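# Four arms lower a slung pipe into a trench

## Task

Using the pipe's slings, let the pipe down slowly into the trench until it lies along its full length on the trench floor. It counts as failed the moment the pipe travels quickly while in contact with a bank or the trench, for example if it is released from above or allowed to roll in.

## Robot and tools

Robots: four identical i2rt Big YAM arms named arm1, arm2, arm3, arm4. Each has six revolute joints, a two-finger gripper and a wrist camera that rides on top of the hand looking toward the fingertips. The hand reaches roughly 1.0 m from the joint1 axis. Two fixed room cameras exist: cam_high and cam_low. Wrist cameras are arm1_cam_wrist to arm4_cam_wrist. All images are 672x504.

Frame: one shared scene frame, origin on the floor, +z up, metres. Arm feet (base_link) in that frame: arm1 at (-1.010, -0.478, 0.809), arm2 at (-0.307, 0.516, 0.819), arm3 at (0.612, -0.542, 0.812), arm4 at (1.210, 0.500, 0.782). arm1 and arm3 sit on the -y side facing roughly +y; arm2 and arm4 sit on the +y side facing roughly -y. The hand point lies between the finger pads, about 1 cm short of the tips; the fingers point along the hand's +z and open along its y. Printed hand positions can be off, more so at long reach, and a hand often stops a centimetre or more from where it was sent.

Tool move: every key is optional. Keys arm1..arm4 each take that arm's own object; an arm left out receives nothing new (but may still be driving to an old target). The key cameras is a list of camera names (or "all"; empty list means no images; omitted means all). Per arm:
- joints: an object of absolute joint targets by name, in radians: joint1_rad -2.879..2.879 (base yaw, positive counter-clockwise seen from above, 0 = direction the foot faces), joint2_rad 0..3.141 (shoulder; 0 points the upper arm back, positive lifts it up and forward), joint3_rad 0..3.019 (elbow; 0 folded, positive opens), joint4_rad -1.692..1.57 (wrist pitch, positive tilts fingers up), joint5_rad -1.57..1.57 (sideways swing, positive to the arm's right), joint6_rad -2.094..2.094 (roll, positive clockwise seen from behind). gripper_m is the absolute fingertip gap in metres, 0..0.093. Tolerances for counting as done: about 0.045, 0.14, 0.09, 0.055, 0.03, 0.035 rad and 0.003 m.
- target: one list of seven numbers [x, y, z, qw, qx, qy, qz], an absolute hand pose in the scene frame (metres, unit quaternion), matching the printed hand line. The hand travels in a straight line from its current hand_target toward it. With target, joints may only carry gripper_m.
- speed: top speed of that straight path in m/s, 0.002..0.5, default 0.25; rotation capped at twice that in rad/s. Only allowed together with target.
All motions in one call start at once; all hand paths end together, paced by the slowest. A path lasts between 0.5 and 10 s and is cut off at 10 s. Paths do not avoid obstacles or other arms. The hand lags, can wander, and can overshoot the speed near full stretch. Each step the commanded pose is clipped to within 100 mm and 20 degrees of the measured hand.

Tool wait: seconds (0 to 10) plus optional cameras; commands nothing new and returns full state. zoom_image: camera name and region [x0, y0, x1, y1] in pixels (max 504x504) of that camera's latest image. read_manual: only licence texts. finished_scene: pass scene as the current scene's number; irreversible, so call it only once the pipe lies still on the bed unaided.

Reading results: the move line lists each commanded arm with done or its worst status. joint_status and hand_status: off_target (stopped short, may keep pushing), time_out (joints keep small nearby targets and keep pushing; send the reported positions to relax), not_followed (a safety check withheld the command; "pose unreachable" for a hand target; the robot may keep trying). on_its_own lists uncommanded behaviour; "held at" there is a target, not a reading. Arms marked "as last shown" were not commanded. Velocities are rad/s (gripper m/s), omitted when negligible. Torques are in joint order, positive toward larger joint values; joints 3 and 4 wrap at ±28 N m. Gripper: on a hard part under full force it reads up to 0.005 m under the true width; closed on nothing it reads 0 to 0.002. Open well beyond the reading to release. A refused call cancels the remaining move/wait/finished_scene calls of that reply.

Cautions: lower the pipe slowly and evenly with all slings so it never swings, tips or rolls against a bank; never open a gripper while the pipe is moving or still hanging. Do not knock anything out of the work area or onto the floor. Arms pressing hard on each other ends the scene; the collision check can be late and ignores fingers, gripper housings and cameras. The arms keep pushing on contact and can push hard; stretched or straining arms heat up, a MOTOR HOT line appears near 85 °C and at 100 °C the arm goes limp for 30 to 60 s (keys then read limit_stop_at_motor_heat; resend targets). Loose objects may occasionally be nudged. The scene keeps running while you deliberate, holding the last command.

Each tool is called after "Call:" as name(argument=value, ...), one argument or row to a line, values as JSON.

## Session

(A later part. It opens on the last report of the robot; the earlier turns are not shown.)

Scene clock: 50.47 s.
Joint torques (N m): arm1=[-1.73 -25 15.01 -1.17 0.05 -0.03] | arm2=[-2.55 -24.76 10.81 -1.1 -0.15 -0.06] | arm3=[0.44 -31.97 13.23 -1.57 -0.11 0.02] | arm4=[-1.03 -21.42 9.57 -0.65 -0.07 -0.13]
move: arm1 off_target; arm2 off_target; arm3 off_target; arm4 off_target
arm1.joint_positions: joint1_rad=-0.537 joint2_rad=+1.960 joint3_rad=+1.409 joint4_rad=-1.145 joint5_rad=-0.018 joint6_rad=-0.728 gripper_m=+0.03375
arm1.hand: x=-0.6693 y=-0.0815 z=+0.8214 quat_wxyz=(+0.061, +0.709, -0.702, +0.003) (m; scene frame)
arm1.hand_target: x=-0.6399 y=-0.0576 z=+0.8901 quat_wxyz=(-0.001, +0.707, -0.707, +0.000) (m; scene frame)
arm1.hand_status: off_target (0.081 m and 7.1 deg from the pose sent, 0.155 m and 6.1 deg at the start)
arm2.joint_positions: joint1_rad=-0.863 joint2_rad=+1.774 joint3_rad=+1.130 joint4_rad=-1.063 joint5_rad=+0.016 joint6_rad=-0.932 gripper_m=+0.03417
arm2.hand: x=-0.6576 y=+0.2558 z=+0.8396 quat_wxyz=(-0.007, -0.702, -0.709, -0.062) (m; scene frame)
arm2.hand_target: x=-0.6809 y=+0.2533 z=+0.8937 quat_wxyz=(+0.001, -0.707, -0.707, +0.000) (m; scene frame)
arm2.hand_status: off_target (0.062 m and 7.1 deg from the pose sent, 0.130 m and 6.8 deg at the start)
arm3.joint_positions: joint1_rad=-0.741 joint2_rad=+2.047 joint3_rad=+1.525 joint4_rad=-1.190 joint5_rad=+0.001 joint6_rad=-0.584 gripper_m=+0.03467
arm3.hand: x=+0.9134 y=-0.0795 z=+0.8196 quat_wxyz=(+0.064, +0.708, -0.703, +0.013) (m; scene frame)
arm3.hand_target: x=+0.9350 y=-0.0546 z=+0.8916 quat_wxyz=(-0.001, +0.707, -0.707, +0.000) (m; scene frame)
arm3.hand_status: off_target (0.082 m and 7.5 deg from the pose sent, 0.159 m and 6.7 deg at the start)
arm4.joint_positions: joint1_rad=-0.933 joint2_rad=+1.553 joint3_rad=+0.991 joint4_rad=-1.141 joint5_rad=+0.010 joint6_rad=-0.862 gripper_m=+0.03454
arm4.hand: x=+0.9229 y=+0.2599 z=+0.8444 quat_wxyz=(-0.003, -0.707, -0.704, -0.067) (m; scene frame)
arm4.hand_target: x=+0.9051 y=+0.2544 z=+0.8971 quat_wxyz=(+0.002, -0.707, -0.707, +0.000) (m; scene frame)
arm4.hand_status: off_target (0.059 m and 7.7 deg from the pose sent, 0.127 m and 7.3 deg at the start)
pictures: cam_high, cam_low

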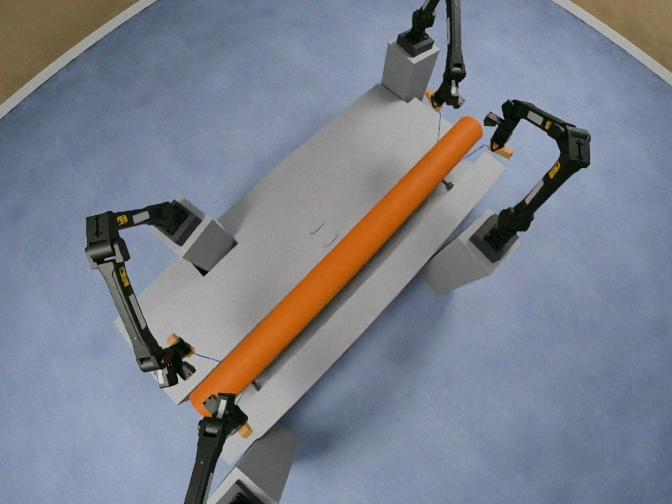

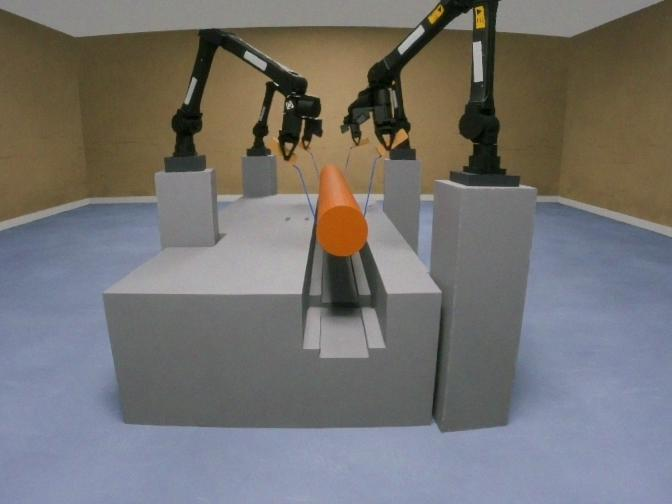

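Call:
move(
  arm1={"target":[-0.640,-0.056,0.76,0,0.707,-0.707,0],"speed":0.06},
  arm2={"target":[-0.681,0.253,0.764,0,0.707,0.707,0],"speed":0.06},
  arm3={"target":[0.935,-0.052,0.76,0,0.707,-0.707,0],"speed":0.06},
  arm4={"target":[0.905,0.254,0.764,0,0.707,0.707,0],"speed":0.06},
  cameras=["cam_low"],
)

Call:
move(
  arm1={"target":[-0.640,-0.056,0.668,0,0.707,-0.707,0],"speed":0.05},
  arm2={"target":[-0.681,0.254,0.663,0,0.707,0.707,0],"speed":0.05},
  arm3={"target":[0.935,-0.050,0.672,0,0.707,-0.707,0],"speed":0.05},
  arm4={"target":[0.905,0.255,0.666,0,0.707,0.707,0],"speed":0.05},
  cameras=["cam_high","cam_low"],
)

Scene clock: 58.03 s.
Heat: arm1: hottest joint3_rad 37 °C; arm2: hottest joint2_rad 36 °C; arm3: hottest joint2_rad 33 °C; arm4: hottest joint3_rad 34 °C.
move: arm1 off_target; arm2 off_target; arm3 off_target; arm4 off_target
arm1.hand_status: off_target (0.052 m and 4.9 deg from the pose sent, 0.073 m and 7.1 deg at the start)
arm2.hand_status: off_target (0.046 m and 5.1 deg from the pose sent, 0.079 m and 7.1 deg at the start)
arm3.hand_status: off_target (0.058 m and 5.3 deg from the pose sent, 0.069 m and 7.5 deg at the start)
arm4.hand_status: off_target (0.042 m and 5.3 deg from the pose sent, 0.083 m and 7.7 deg at the start)
pictures: cam_low

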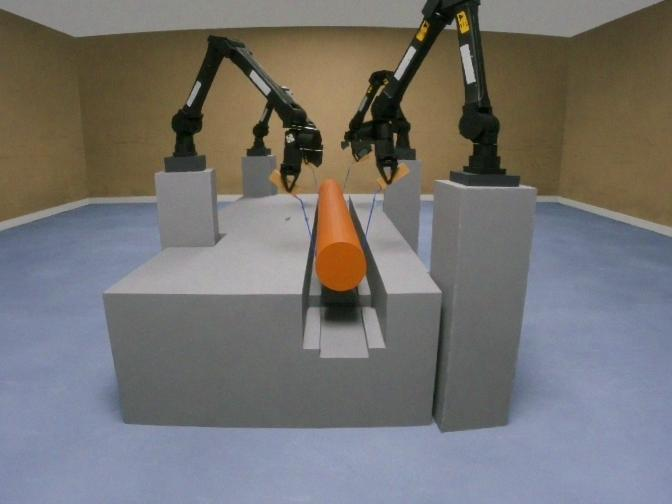

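Scene clock: 60.53 s.
Joint torques (N m): arm1=[-1.61 -26.05 7.2 0.12 -0.08 0.04] | arm2=[-2.84 -22.95 5.64 -0.8 -0.22 -0.03] | arm3=[0.85 -32.32 7.41 -0.55 -0.13 0.05] | arm4=[-1.38 -20.01 3.63 -0.1 -0.11 -0.09]
move: arm1 off_target; arm2 off_target; arm3 off_target; arm4 off_target
arm1.joint_positions: joint1_rad=-0.532 joint2_rad=+2.289 joint3_rad=+1.357 joint4_rad=-0.716 joint5_rad=-0.016 joint6_rad=-0.723 gripper_m=+0.03375
arm1.hand: x=-0.6635 y=-0.0756 z=+0.6291 quat_wxyz=(+0.037, +0.711, -0.702, +0.003) (m; scene frame)
arm1.hand_target: x=-0.6409 y=-0.0570 z=+0.6676 quat_wxyz=(+0.000, +0.707, -0.707, +0.000) (m; scene frame)
arm1.hand_status: off_target (0.049 m and 4.3 deg from the pose sent, 0.054 m and 4.9 deg at the start)
arm2.joint_positions: joint1_rad=-0.869 joint2_rad=+2.178 joint3_rad=+1.019 joint4_rad=-0.500 joint5_rad=+0.017 joint6_rad=-0.944 gripper_m=+0.03417
arm2.hand: x=-0.6496 y=+0.2617 z=+0.6320 quat_wxyz=(-0.004, -0.701, -0.712, -0.038) (m; scene frame)
arm2.hand_target: x=-0.6801 y=+0.2548 z=+0.6623 quat_wxyz=(+0.001, -0.707, -0.707, +0.000) (m; scene frame)
arm2.hand_status: off_target (0.045 m and 4.5 deg from the pose sent, 0.071 m and 5.1 deg at the start)
arm3.joint_positions: joint1_rad=-0.741 joint2_rad=+2.351 joint3_rad=+1.458 joint4_rad=-0.775 joint5_rad=+0.002 joint6_rad=-0.582 gripper_m=+0.03467
arm3.hand: x=+0.9138 y=-0.0782 z=+0.6271 quat_wxyz=(+0.043, +0.709, -0.704, +0.009) (m; scene frame)
arm3.hand_target: x=+0.9341 y=-0.0516 z=+0.6717 quat_wxyz=(+0.000, +0.707, -0.707, +0.000) (m; scene frame)
arm3.hand_status: off_target (0.057 m and 5.0 deg from the pose sent, 0.048 m and 5.3 deg at the start)
arm4.joint_positions: joint1_rad=-0.935 joint2_rad=+1.977 joint3_rad=+0.817 joint4_rad=-0.484 joint5_rad=+0.010 joint6_rad=-0.870 gripper_m=+0.03454
arm4.hand: x=+0.9276 y=+0.2631 z=+0.6375 quat_wxyz=(+0.000, -0.706, -0.707, -0.037) (m; scene frame)
arm4.hand_target: x=+0.9055 y=+0.2554 z=+0.6646 quat_wxyz=(+0.001, -0.707, -0.707, +0.000) (m; scene frame)
arm4.hand_status: off_target (0.037 m and 4.3 deg from the pose sent, 0.069 m and 5.3 deg at the start)
pictures: cam_high, cam_low

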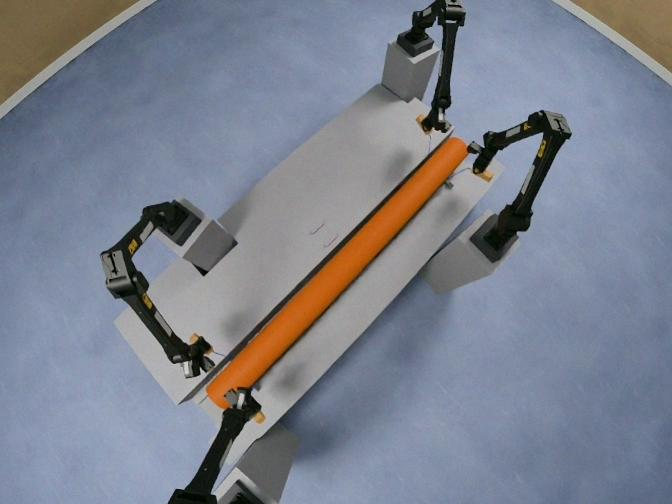

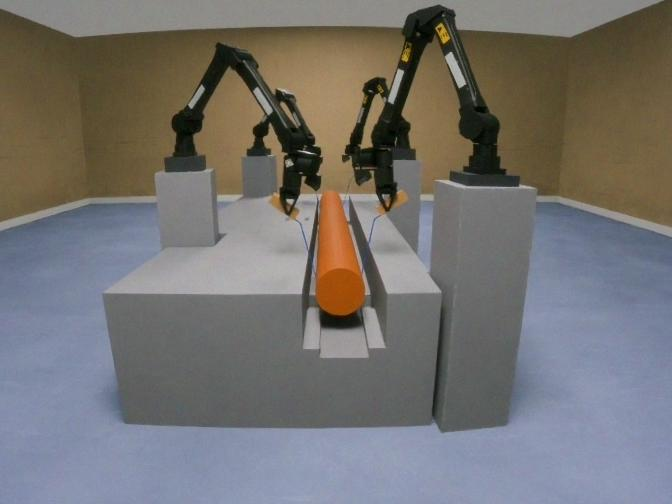

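Call:
move(
  arm1={"target":[-0.640,-0.052,0.62,0,0.707,-0.707,0],"speed":0.03},
  arm2={"target":[-0.681,0.259,0.613,0,0.707,0.707,0],"speed":0.03},
  arm3={"target":[0.935,-0.044,0.622,0,0.707,-0.707,0],"speed":0.03},
  arm4={"target":[0.905,0.261,0.611,0,0.707,0.707,0],"speed":0.03},
  cameras=[],
)

Call:
move(
  arm1={"target":[-0.640,-0.054,0.585,0,0.707,-0.707,0],"speed":0.025},
  arm2={"target":[-0.681,0.259,0.578,0,0.707,0.707,0],"speed":0.025},
  arm3={"target":[0.935,-0.046,0.585,0,0.707,-0.707,0],"speed":0.025},
  arm4={"target":[0.905,0.261,0.577,0,0.707,0.707,0],"speed":0.025},
  cameras=["cam_high","cam_low"],
)

Scene clock: 66.03 s.
move: arm1 off_target; arm2 off_target; arm3 off_target; arm4 off_target
arm1.hand_status: off_target (0.048 m and 4.0 deg from the pose sent, 0.034 m and 4.3 deg at the start)
arm2.hand_status: off_target (0.045 m and 4.3 deg from the pose sent, 0.037 m and 4.5 deg at the start)
arm3.hand_status: off_target (0.058 m and 5.0 deg from the pose sent, 0.040 m and 5.0 deg at the start)
arm4.hand_status: off_target (0.037 m and 4.0 deg from the pose sent, 0.035 m and 4.3 deg at the start)
pictures: none

Scene clock: 68.20 s.
Joint torques (N m): arm1=[-1.79 -24.35 6.72 -0.29 0.22 0] | arm2=[-2.55 -23.18 4.25 -0.7 -0.22 -0.02] | arm3=[0.79 -28.34 7.62 -0.06 -0.13 0.02] | arm4=[-0.79 -17.32 3.25 0.27 -0.11 -0.05]
move: arm1 off_target; arm2 off_target; arm3 off_target; arm4 off_target
arm1.joint_positions: joint1_rad=-0.521 joint2_rad=+2.437 joint3_rad=+1.398 joint4_rad=-0.583 joint5_rad=-0.022 joint6_rad=-0.716 gripper_m=+0.03375
arm1.hand: x=-0.6649 y=-0.0688 z=+0.5590 quat_wxyz=(+0.025, +0.713, -0.701, -0.001) (m; scene frame)
arm1.hand_target: x=-0.6406 y=-0.0549 z=+0.5850 quat_wxyz=(+0.000, +0.707, -0.707, +0.000) (m; scene frame)
arm1.hand_status: off_target (0.039 m and 3.0 deg from the pose sent, 0.035 m and 4.0 deg at the start)
arm2.joint_positions: joint1_rad=-0.883 joint2_rad=+2.384 joint3_rad=+1.063 joint4_rad=-0.334 joint5_rad=+0.017 joint6_rad=-0.955 gripper_m=+0.03417
arm2.hand: x=-0.6471 y=+0.2697 z=+0.5505 quat_wxyz=(-0.004, -0.702, -0.711, -0.037) (m; scene frame)
arm2.hand_target: x=-0.6803 y=+0.2597 z=+0.5776 quat_wxyz=(+0.001, -0.707, -0.707, +0.000) (m; scene frame)
arm2.hand_status: off_target (0.045 m and 4.3 deg from the pose sent, 0.037 m and 4.3 deg at the start)
arm3.joint_positions: joint1_rad=-0.738 joint2_rad=+2.476 joint3_rad=+1.506 joint4_rad=-0.666 joint5_rad=+0.002 joint6_rad=-0.577 gripper_m=+0.03467
arm3.hand: x=+0.9176 y=-0.0689 z=+0.5677 quat_wxyz=(+0.028, +0.708, -0.705, +0.005) (m; scene frame)
arm3.hand_target: x=+0.9345 y=-0.0468 z=+0.5858 quat_wxyz=(+0.000, +0.707, -0.707, +0.000) (m; scene frame)
arm3.hand_status: off_target (0.034 m and 3.2 deg from the pose sent, 0.040 m and 5.0 deg at the start)
arm4.joint_positions: joint1_rad=-0.954 joint2_rad=+2.186 joint3_rad=+0.826 joint4_rad=-0.269 joint5_rad=+0.010 joint6_rad=-0.888 gripper_m=+0.03454
arm4.hand: x=+0.9287 y=+0.2728 z=+0.5629 quat_wxyz=(-0.001, -0.707, -0.707, -0.030) (m; scene frame)
arm4.hand_target: x=+0.9053 y=+0.2614 z=+0.5771 quat_wxyz=(+0.001, -0.707, -0.707, +0.000) (m; scene frame)
arm4.hand_status: off_target (0.030 m and 3.4 deg from the pose sent, 0.028 m and 4.0 deg at the start)
pictures: cam_high, cam_low

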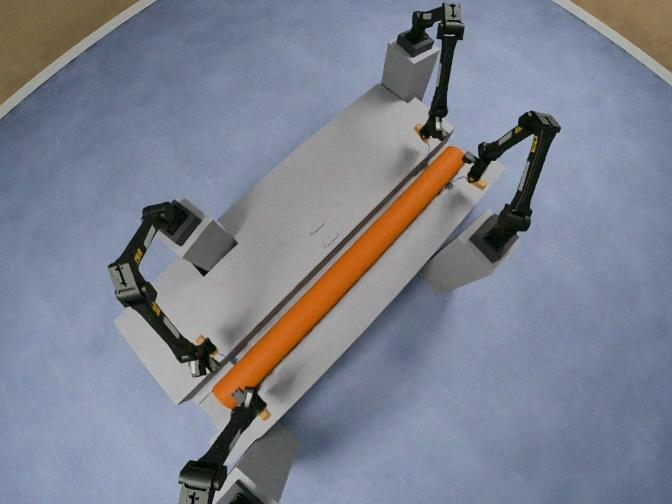

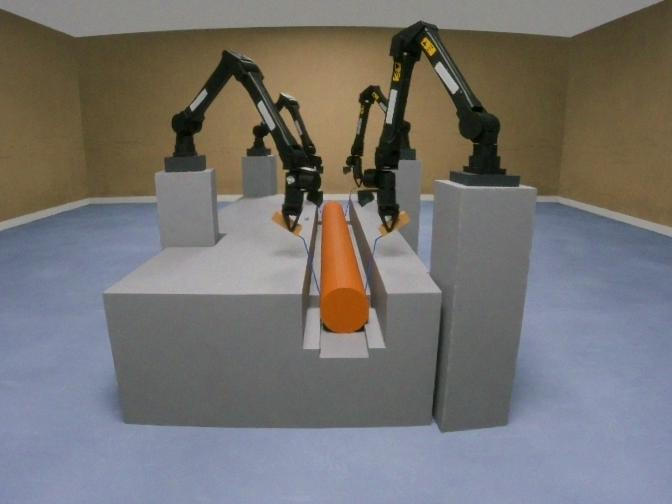

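Call:
move(
  arm1={"target":[-0.643,-0.060,0.56,0,0.707,-0.707,0],"speed":0.03},
  arm2={"target":[-0.681,0.262,0.55,0,0.707,0.707,0],"speed":0.03},
  arm3={"target":[0.931,-0.052,0.56,0,0.707,-0.707,0],"speed":0.03},
  arm4={"target":[0.905,0.263,0.55,0,0.707,0.707,0],"speed":0.03},
  cameras=[],
)

Call:
move(
  arm1={"target":[-0.650,-0.106,0.456,0,0.707,-0.707,0],"speed":0.07},
  arm2={"target":[-0.676,0.272,0.464,0,0.707,0.707,0],"speed":0.07},
  arm3={"target":[0.924,-0.106,0.459,0,0.707,-0.707,0],"speed":0.07},
  arm4={"target":[0.912,0.272,0.464,0,0.707,0.707,0],"speed":0.07},
)

Scene clock: 72.73 s.
move: arm1 off_target; arm2 off_target; arm3 off_target; arm4 off_target
arm1.hand_status: off_target (0.018 m and 1.8 deg from the pose sent, 0.023 m and 3.0 deg at the start)
arm2.hand_status: off_target (0.020 m and 2.2 deg from the pose sent, 0.035 m and 4.3 deg at the start)
arm3.hand_status: off_target (0.013 m and 1.0 deg from the pose sent, 0.023 m and 3.2 deg at the start)
arm4.hand_status: off_target (0.016 m and 1.9 deg from the pose sent, 0.029 m and 3.4 deg at the start)
pictures: none

Scene clock: 74.97 s.
Joint torques (N m): arm1=[-1.14 -16.21 4.83 1.78 0.14 -0.05] | arm2=[-1.55 -16.44 4.14 0.43 -0.03 0.12] | arm3=[-0.15 -21.25 3.86 1.17 0.04 0.05] | arm4=[0.15 -10.99 3.14 1.35 0.15 0.09]
move: arm1 off_target; arm2 off_target; arm3 off_target; arm4 off_target
arm1.joint_positions: joint1_rad=-0.573 joint2_rad=+2.576 joint3_rad=+1.398 joint4_rad=-0.381 joint5_rad=-0.022 joint6_rad=-0.763 gripper_m=+0.03376
arm1.hand: x=-0.6486 y=-0.0941 z=+0.4874 quat_wxyz=(-0.007, +0.711, -0.703, -0.003) (m; scene frame)
arm1.hand_target: x=-0.6514 y=-0.1071 z=+0.4581 quat_wxyz=(+0.000, +0.707, -0.707, +0.000) (m; scene frame)
arm1.hand_status: off_target (0.034 m and 1.1 deg from the pose sent, 0.110 m and 1.8 deg at the start)
arm2.joint_positions: joint1_rad=-0.918 joint2_rad=+2.590 joint3_rad=+1.168 joint4_rad=-0.187 joint5_rad=+0.010 joint6_rad=-0.988 gripper_m=+0.03417
arm2.hand: x=-0.6636 y=+0.2739 z=+0.4718 quat_wxyz=(-0.004, -0.704, -0.710, -0.013) (m; scene frame)
arm2.hand_target: x=-0.6757 y=+0.2723 z=+0.4645 quat_wxyz=(+0.000, -0.707, -0.707, +0.000) (m; scene frame)
arm2.hand_status: off_target (0.015 m and 1.6 deg from the pose sent, 0.084 m and 2.2 deg at the start)
arm3.joint_positions: joint1_rad=-0.770 joint2_rad=+2.611 joint3_rad=+1.482 joint4_rad=-0.423 joint5_rad=-0.002 joint6_rad=-0.622 gripper_m=+0.03467
arm3.hand: x=+0.9261 y=-0.0863 z=+0.4896 quat_wxyz=(-0.014, +0.713, -0.701, -0.005) (m; scene frame)
arm3.hand_target: x=+0.9227 y=-0.1068 z=+0.4609 quat_wxyz=(+0.000, +0.707, -0.707, +0.000) (m; scene frame)
arm3.hand_status: off_target (0.036 m and 1.9 deg from the pose sent, 0.117 m and 1.0 deg at the start)
arm4.joint_positions: joint1_rad=-0.983 joint2_rad=+2.430 joint3_rad=+0.904 joint4_rad=-0.064 joint5_rad=+0.001 joint6_rad=-0.913 gripper_m=+0.03454
arm4.hand: x=+0.9208 y=+0.2776 z=+0.4801 quat_wxyz=(-0.003, -0.709, -0.706, -0.010) (m; scene frame)
arm4.hand_target: x=+0.9126 y=+0.2724 z=+0.4650 quat_wxyz=(+0.000, -0.707, -0.707, +0.000) (m; scene frame)
arm4.hand_status: off_target (0.019 m and 1.3 deg from the pose sent, 0.086 m and 1.9 deg at the start)
pictures: arm1_cam_wrist, arm2_cam_wrist, arm3_cam_wrist, arm4_cam_wrist, cam_high, cam_low

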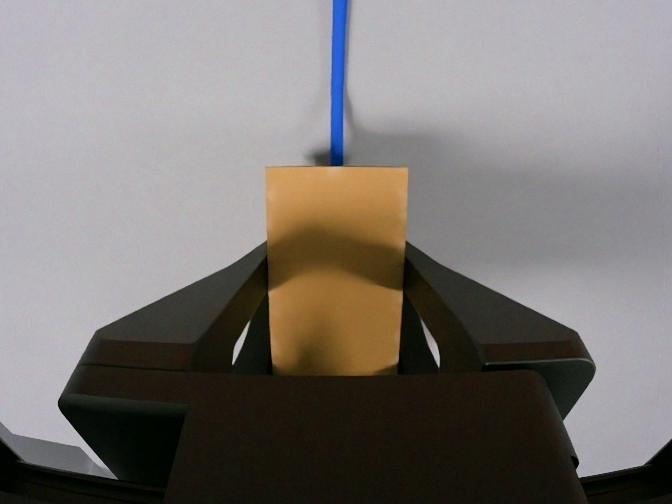

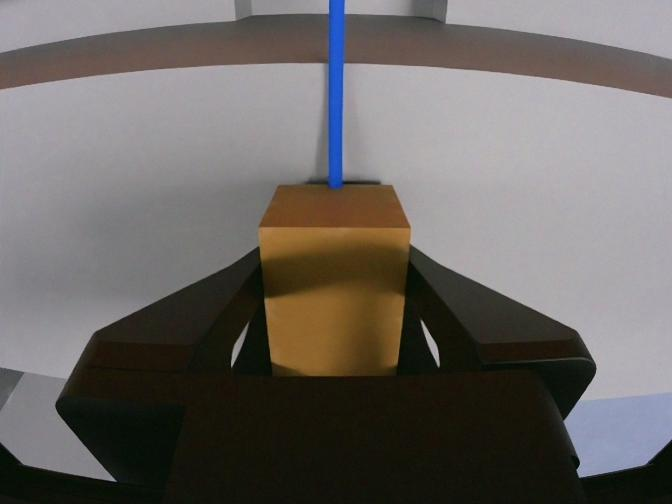

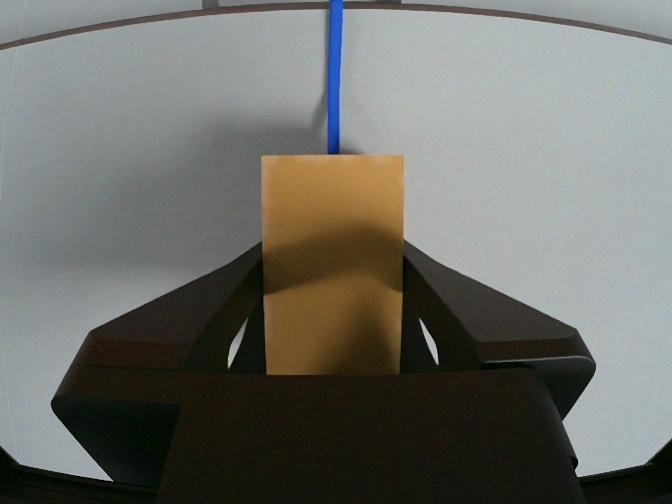

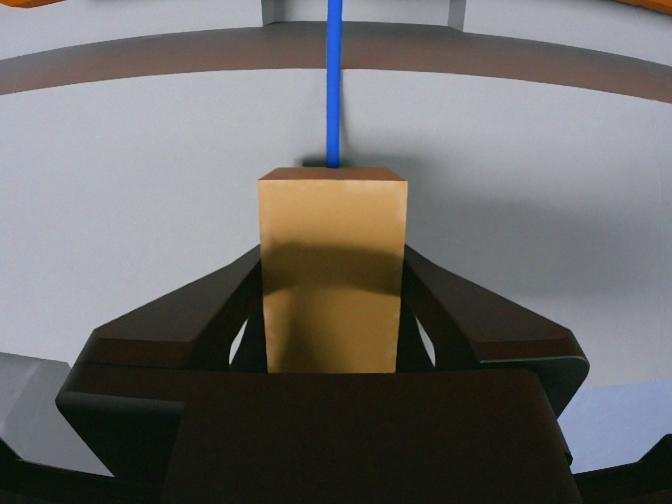

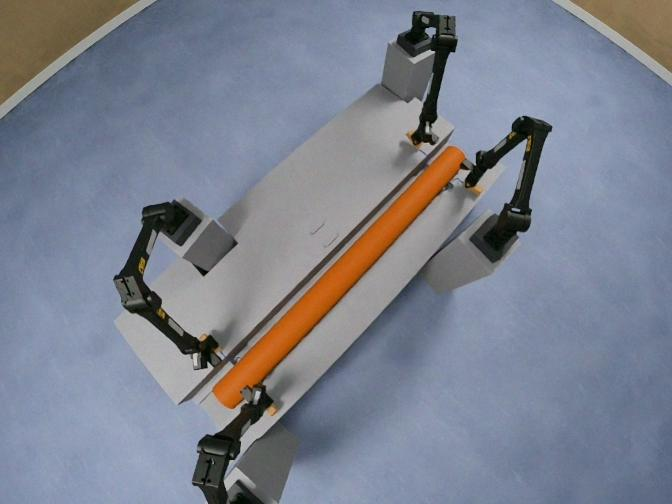

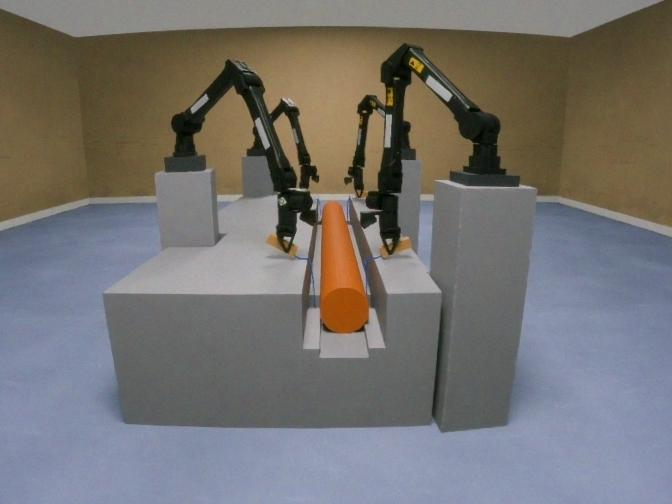

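Call:
move(
  arm1={"joints":{"gripper_m":0.045}},
  arm2={"joints":{"gripper_m":0.045}},
  arm3={"joints":{"gripper_m":0.045}},
  arm4={"joints":{"gripper_m":0.045}},
  cameras=[],
)

Call:
move(
  arm1={"joints":{"gripper_m":0.093}},
  arm2={"joints":{"gripper_m":0.093}},
  arm3={"joints":{"gripper_m":0.093}},
  arm4={"joints":{"gripper_m":0.093}},
  cameras=[],
)

Call:
move(
  arm1={"target":[-0.650,-0.11,0.60,0,0.707,-0.707,0],"speed":0.12},
  arm2={"target":[-0.672,0.28,0.60,0,0.707,0.707,0],"speed":0.12},
  arm3={"target":[0.924,-0.10,0.60,0,0.707,-0.707,0],"speed":0.12},
  arm4={"target":[0.914,0.28,0.60,0,0.707,0.707,0],"speed":0.12},
  cameras=["cam_high","cam_low"],
)

Scene clock: 79.63 s.
move: arm1 done; arm2 done; arm3 done; arm4 done
arm1.joint_status: all done
arm2.joint_status: all done
arm3.joint_status: all done
arm4.joint_status: all done
pictures: none

Scene clock: 80.23 s.
move: arm1 done; arm2 done; arm3 done; arm4 done
arm1.joint_status: all done
arm2.joint_status: all done
arm3.joint_status: all done
arm4.joint_status: all done
pictures: none

Scene clock: 82.07 s.
Joint torques (N m): arm1=[-0.91 -20.78 4.19 0.35 0.02 -0.12] | arm2=[-1.73 -17.73 3.11 -0.88 -0.09 0.06] | arm3=[1.14 -25.7 4.48 -0.31 -0.11 0.1] | arm4=[-0.44 -14.68 2 -0.23 0.07 -0.01]
move: arm1 done; arm2 done; arm3 done; arm4 done
arm1.joint_positions: joint1_rad=-0.586 joint2_rad=+2.307 joint3_rad=+1.259 joint4_rad=-0.511 joint5_rad=-0.018 joint6_rad=-0.763 gripper_m=+0.09290
arm1.hand: x=-0.6497 y=-0.1028 z=+0.5989 quat_wxyz=(-0.007, +0.707, -0.707, -0.001) (m; scene frame)
arm1.hand_target: x=-0.6501 y=-0.1099 z=+0.6000 quat_wxyz=(+0.000, +0.707, -0.707, +0.000) (m; scene frame)
arm1.hand_status: done (0.007 m and 0.8 deg from the pose sent, 0.129 m and 0.6 deg at the start)
arm2.joint_positions: joint1_rad=-0.921 joint2_rad=+2.253 joint3_rad=+1.010 joint4_rad=-0.326 joint5_rad=+0.012 joint6_rad=-0.990 gripper_m=+0.09292
arm2.hand: x=-0.6719 y=+0.2722 z=+0.5982 quat_wxyz=(+0.000, -0.705, -0.709, +0.006) (m; scene frame)
arm2.hand_target: x=-0.6718 y=+0.2799 z=+0.5999 quat_wxyz=(+0.000, -0.707, -0.707, +0.000) (m; scene frame)
arm2.hand_status: done (0.008 m and 0.8 deg from the pose sent, 0.134 m and 1.4 deg at the start)
arm3.joint_positions: joint1_rad=-0.778 joint2_rad=+2.359 joint3_rad=+1.349 joint4_rad=-0.567 joint5_rad=+0.002 joint6_rad=-0.621 gripper_m=+0.09288
arm3.hand: x=+0.9236 y=-0.0992 z=+0.5971 quat_wxyz=(-0.001, +0.710, -0.704, -0.001) (m; scene frame)
arm3.hand_target: x=+0.9240 y=-0.1001 z=+0.6000 quat_wxyz=(+0.000, +0.707, -0.707, +0.000) (m; scene frame)
arm3.hand_status: done (0.003 m and 0.5 deg from the pose sent, 0.128 m and 0.9 deg at the start)
arm4.joint_positions: joint1_rad=-0.985 joint2_rad=+2.079 joint3_rad=+0.784 joint4_rad=-0.269 joint5_rad=+0.003 joint6_rad=-0.916 gripper_m=+0.09288
arm4.hand: x=+0.9145 y=+0.2747 z=+0.5963 quat_wxyz=(+0.000, -0.708, -0.706, +0.003) (m; scene frame)
arm4.hand_target: x=+0.9141 y=+0.2799 z=+0.5999 quat_wxyz=(+0.000, -0.707, -0.707, +0.000) (m; scene frame)
arm4.hand_status: done (0.006 m and 0.4 deg from the pose sent, 0.135 m and 1.1 deg at the start)
pictures: cam_high, cam_low

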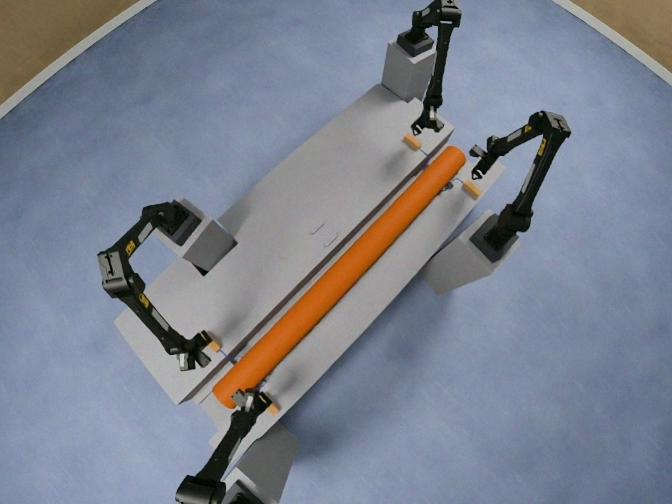

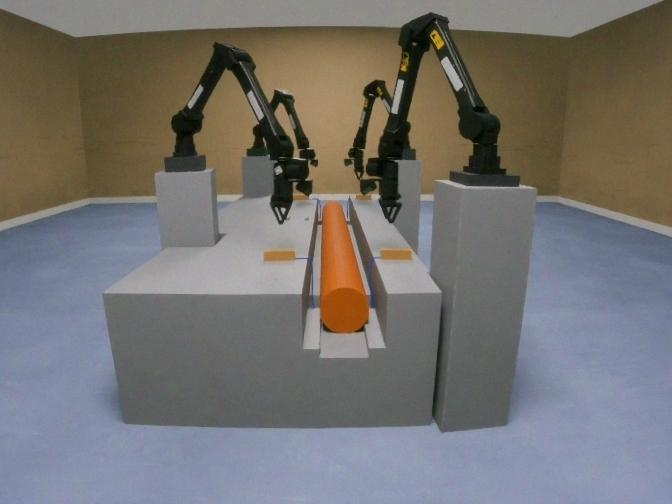

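Call:
finished_scene(
  scene=2,
)

The scene is finished: the task was done.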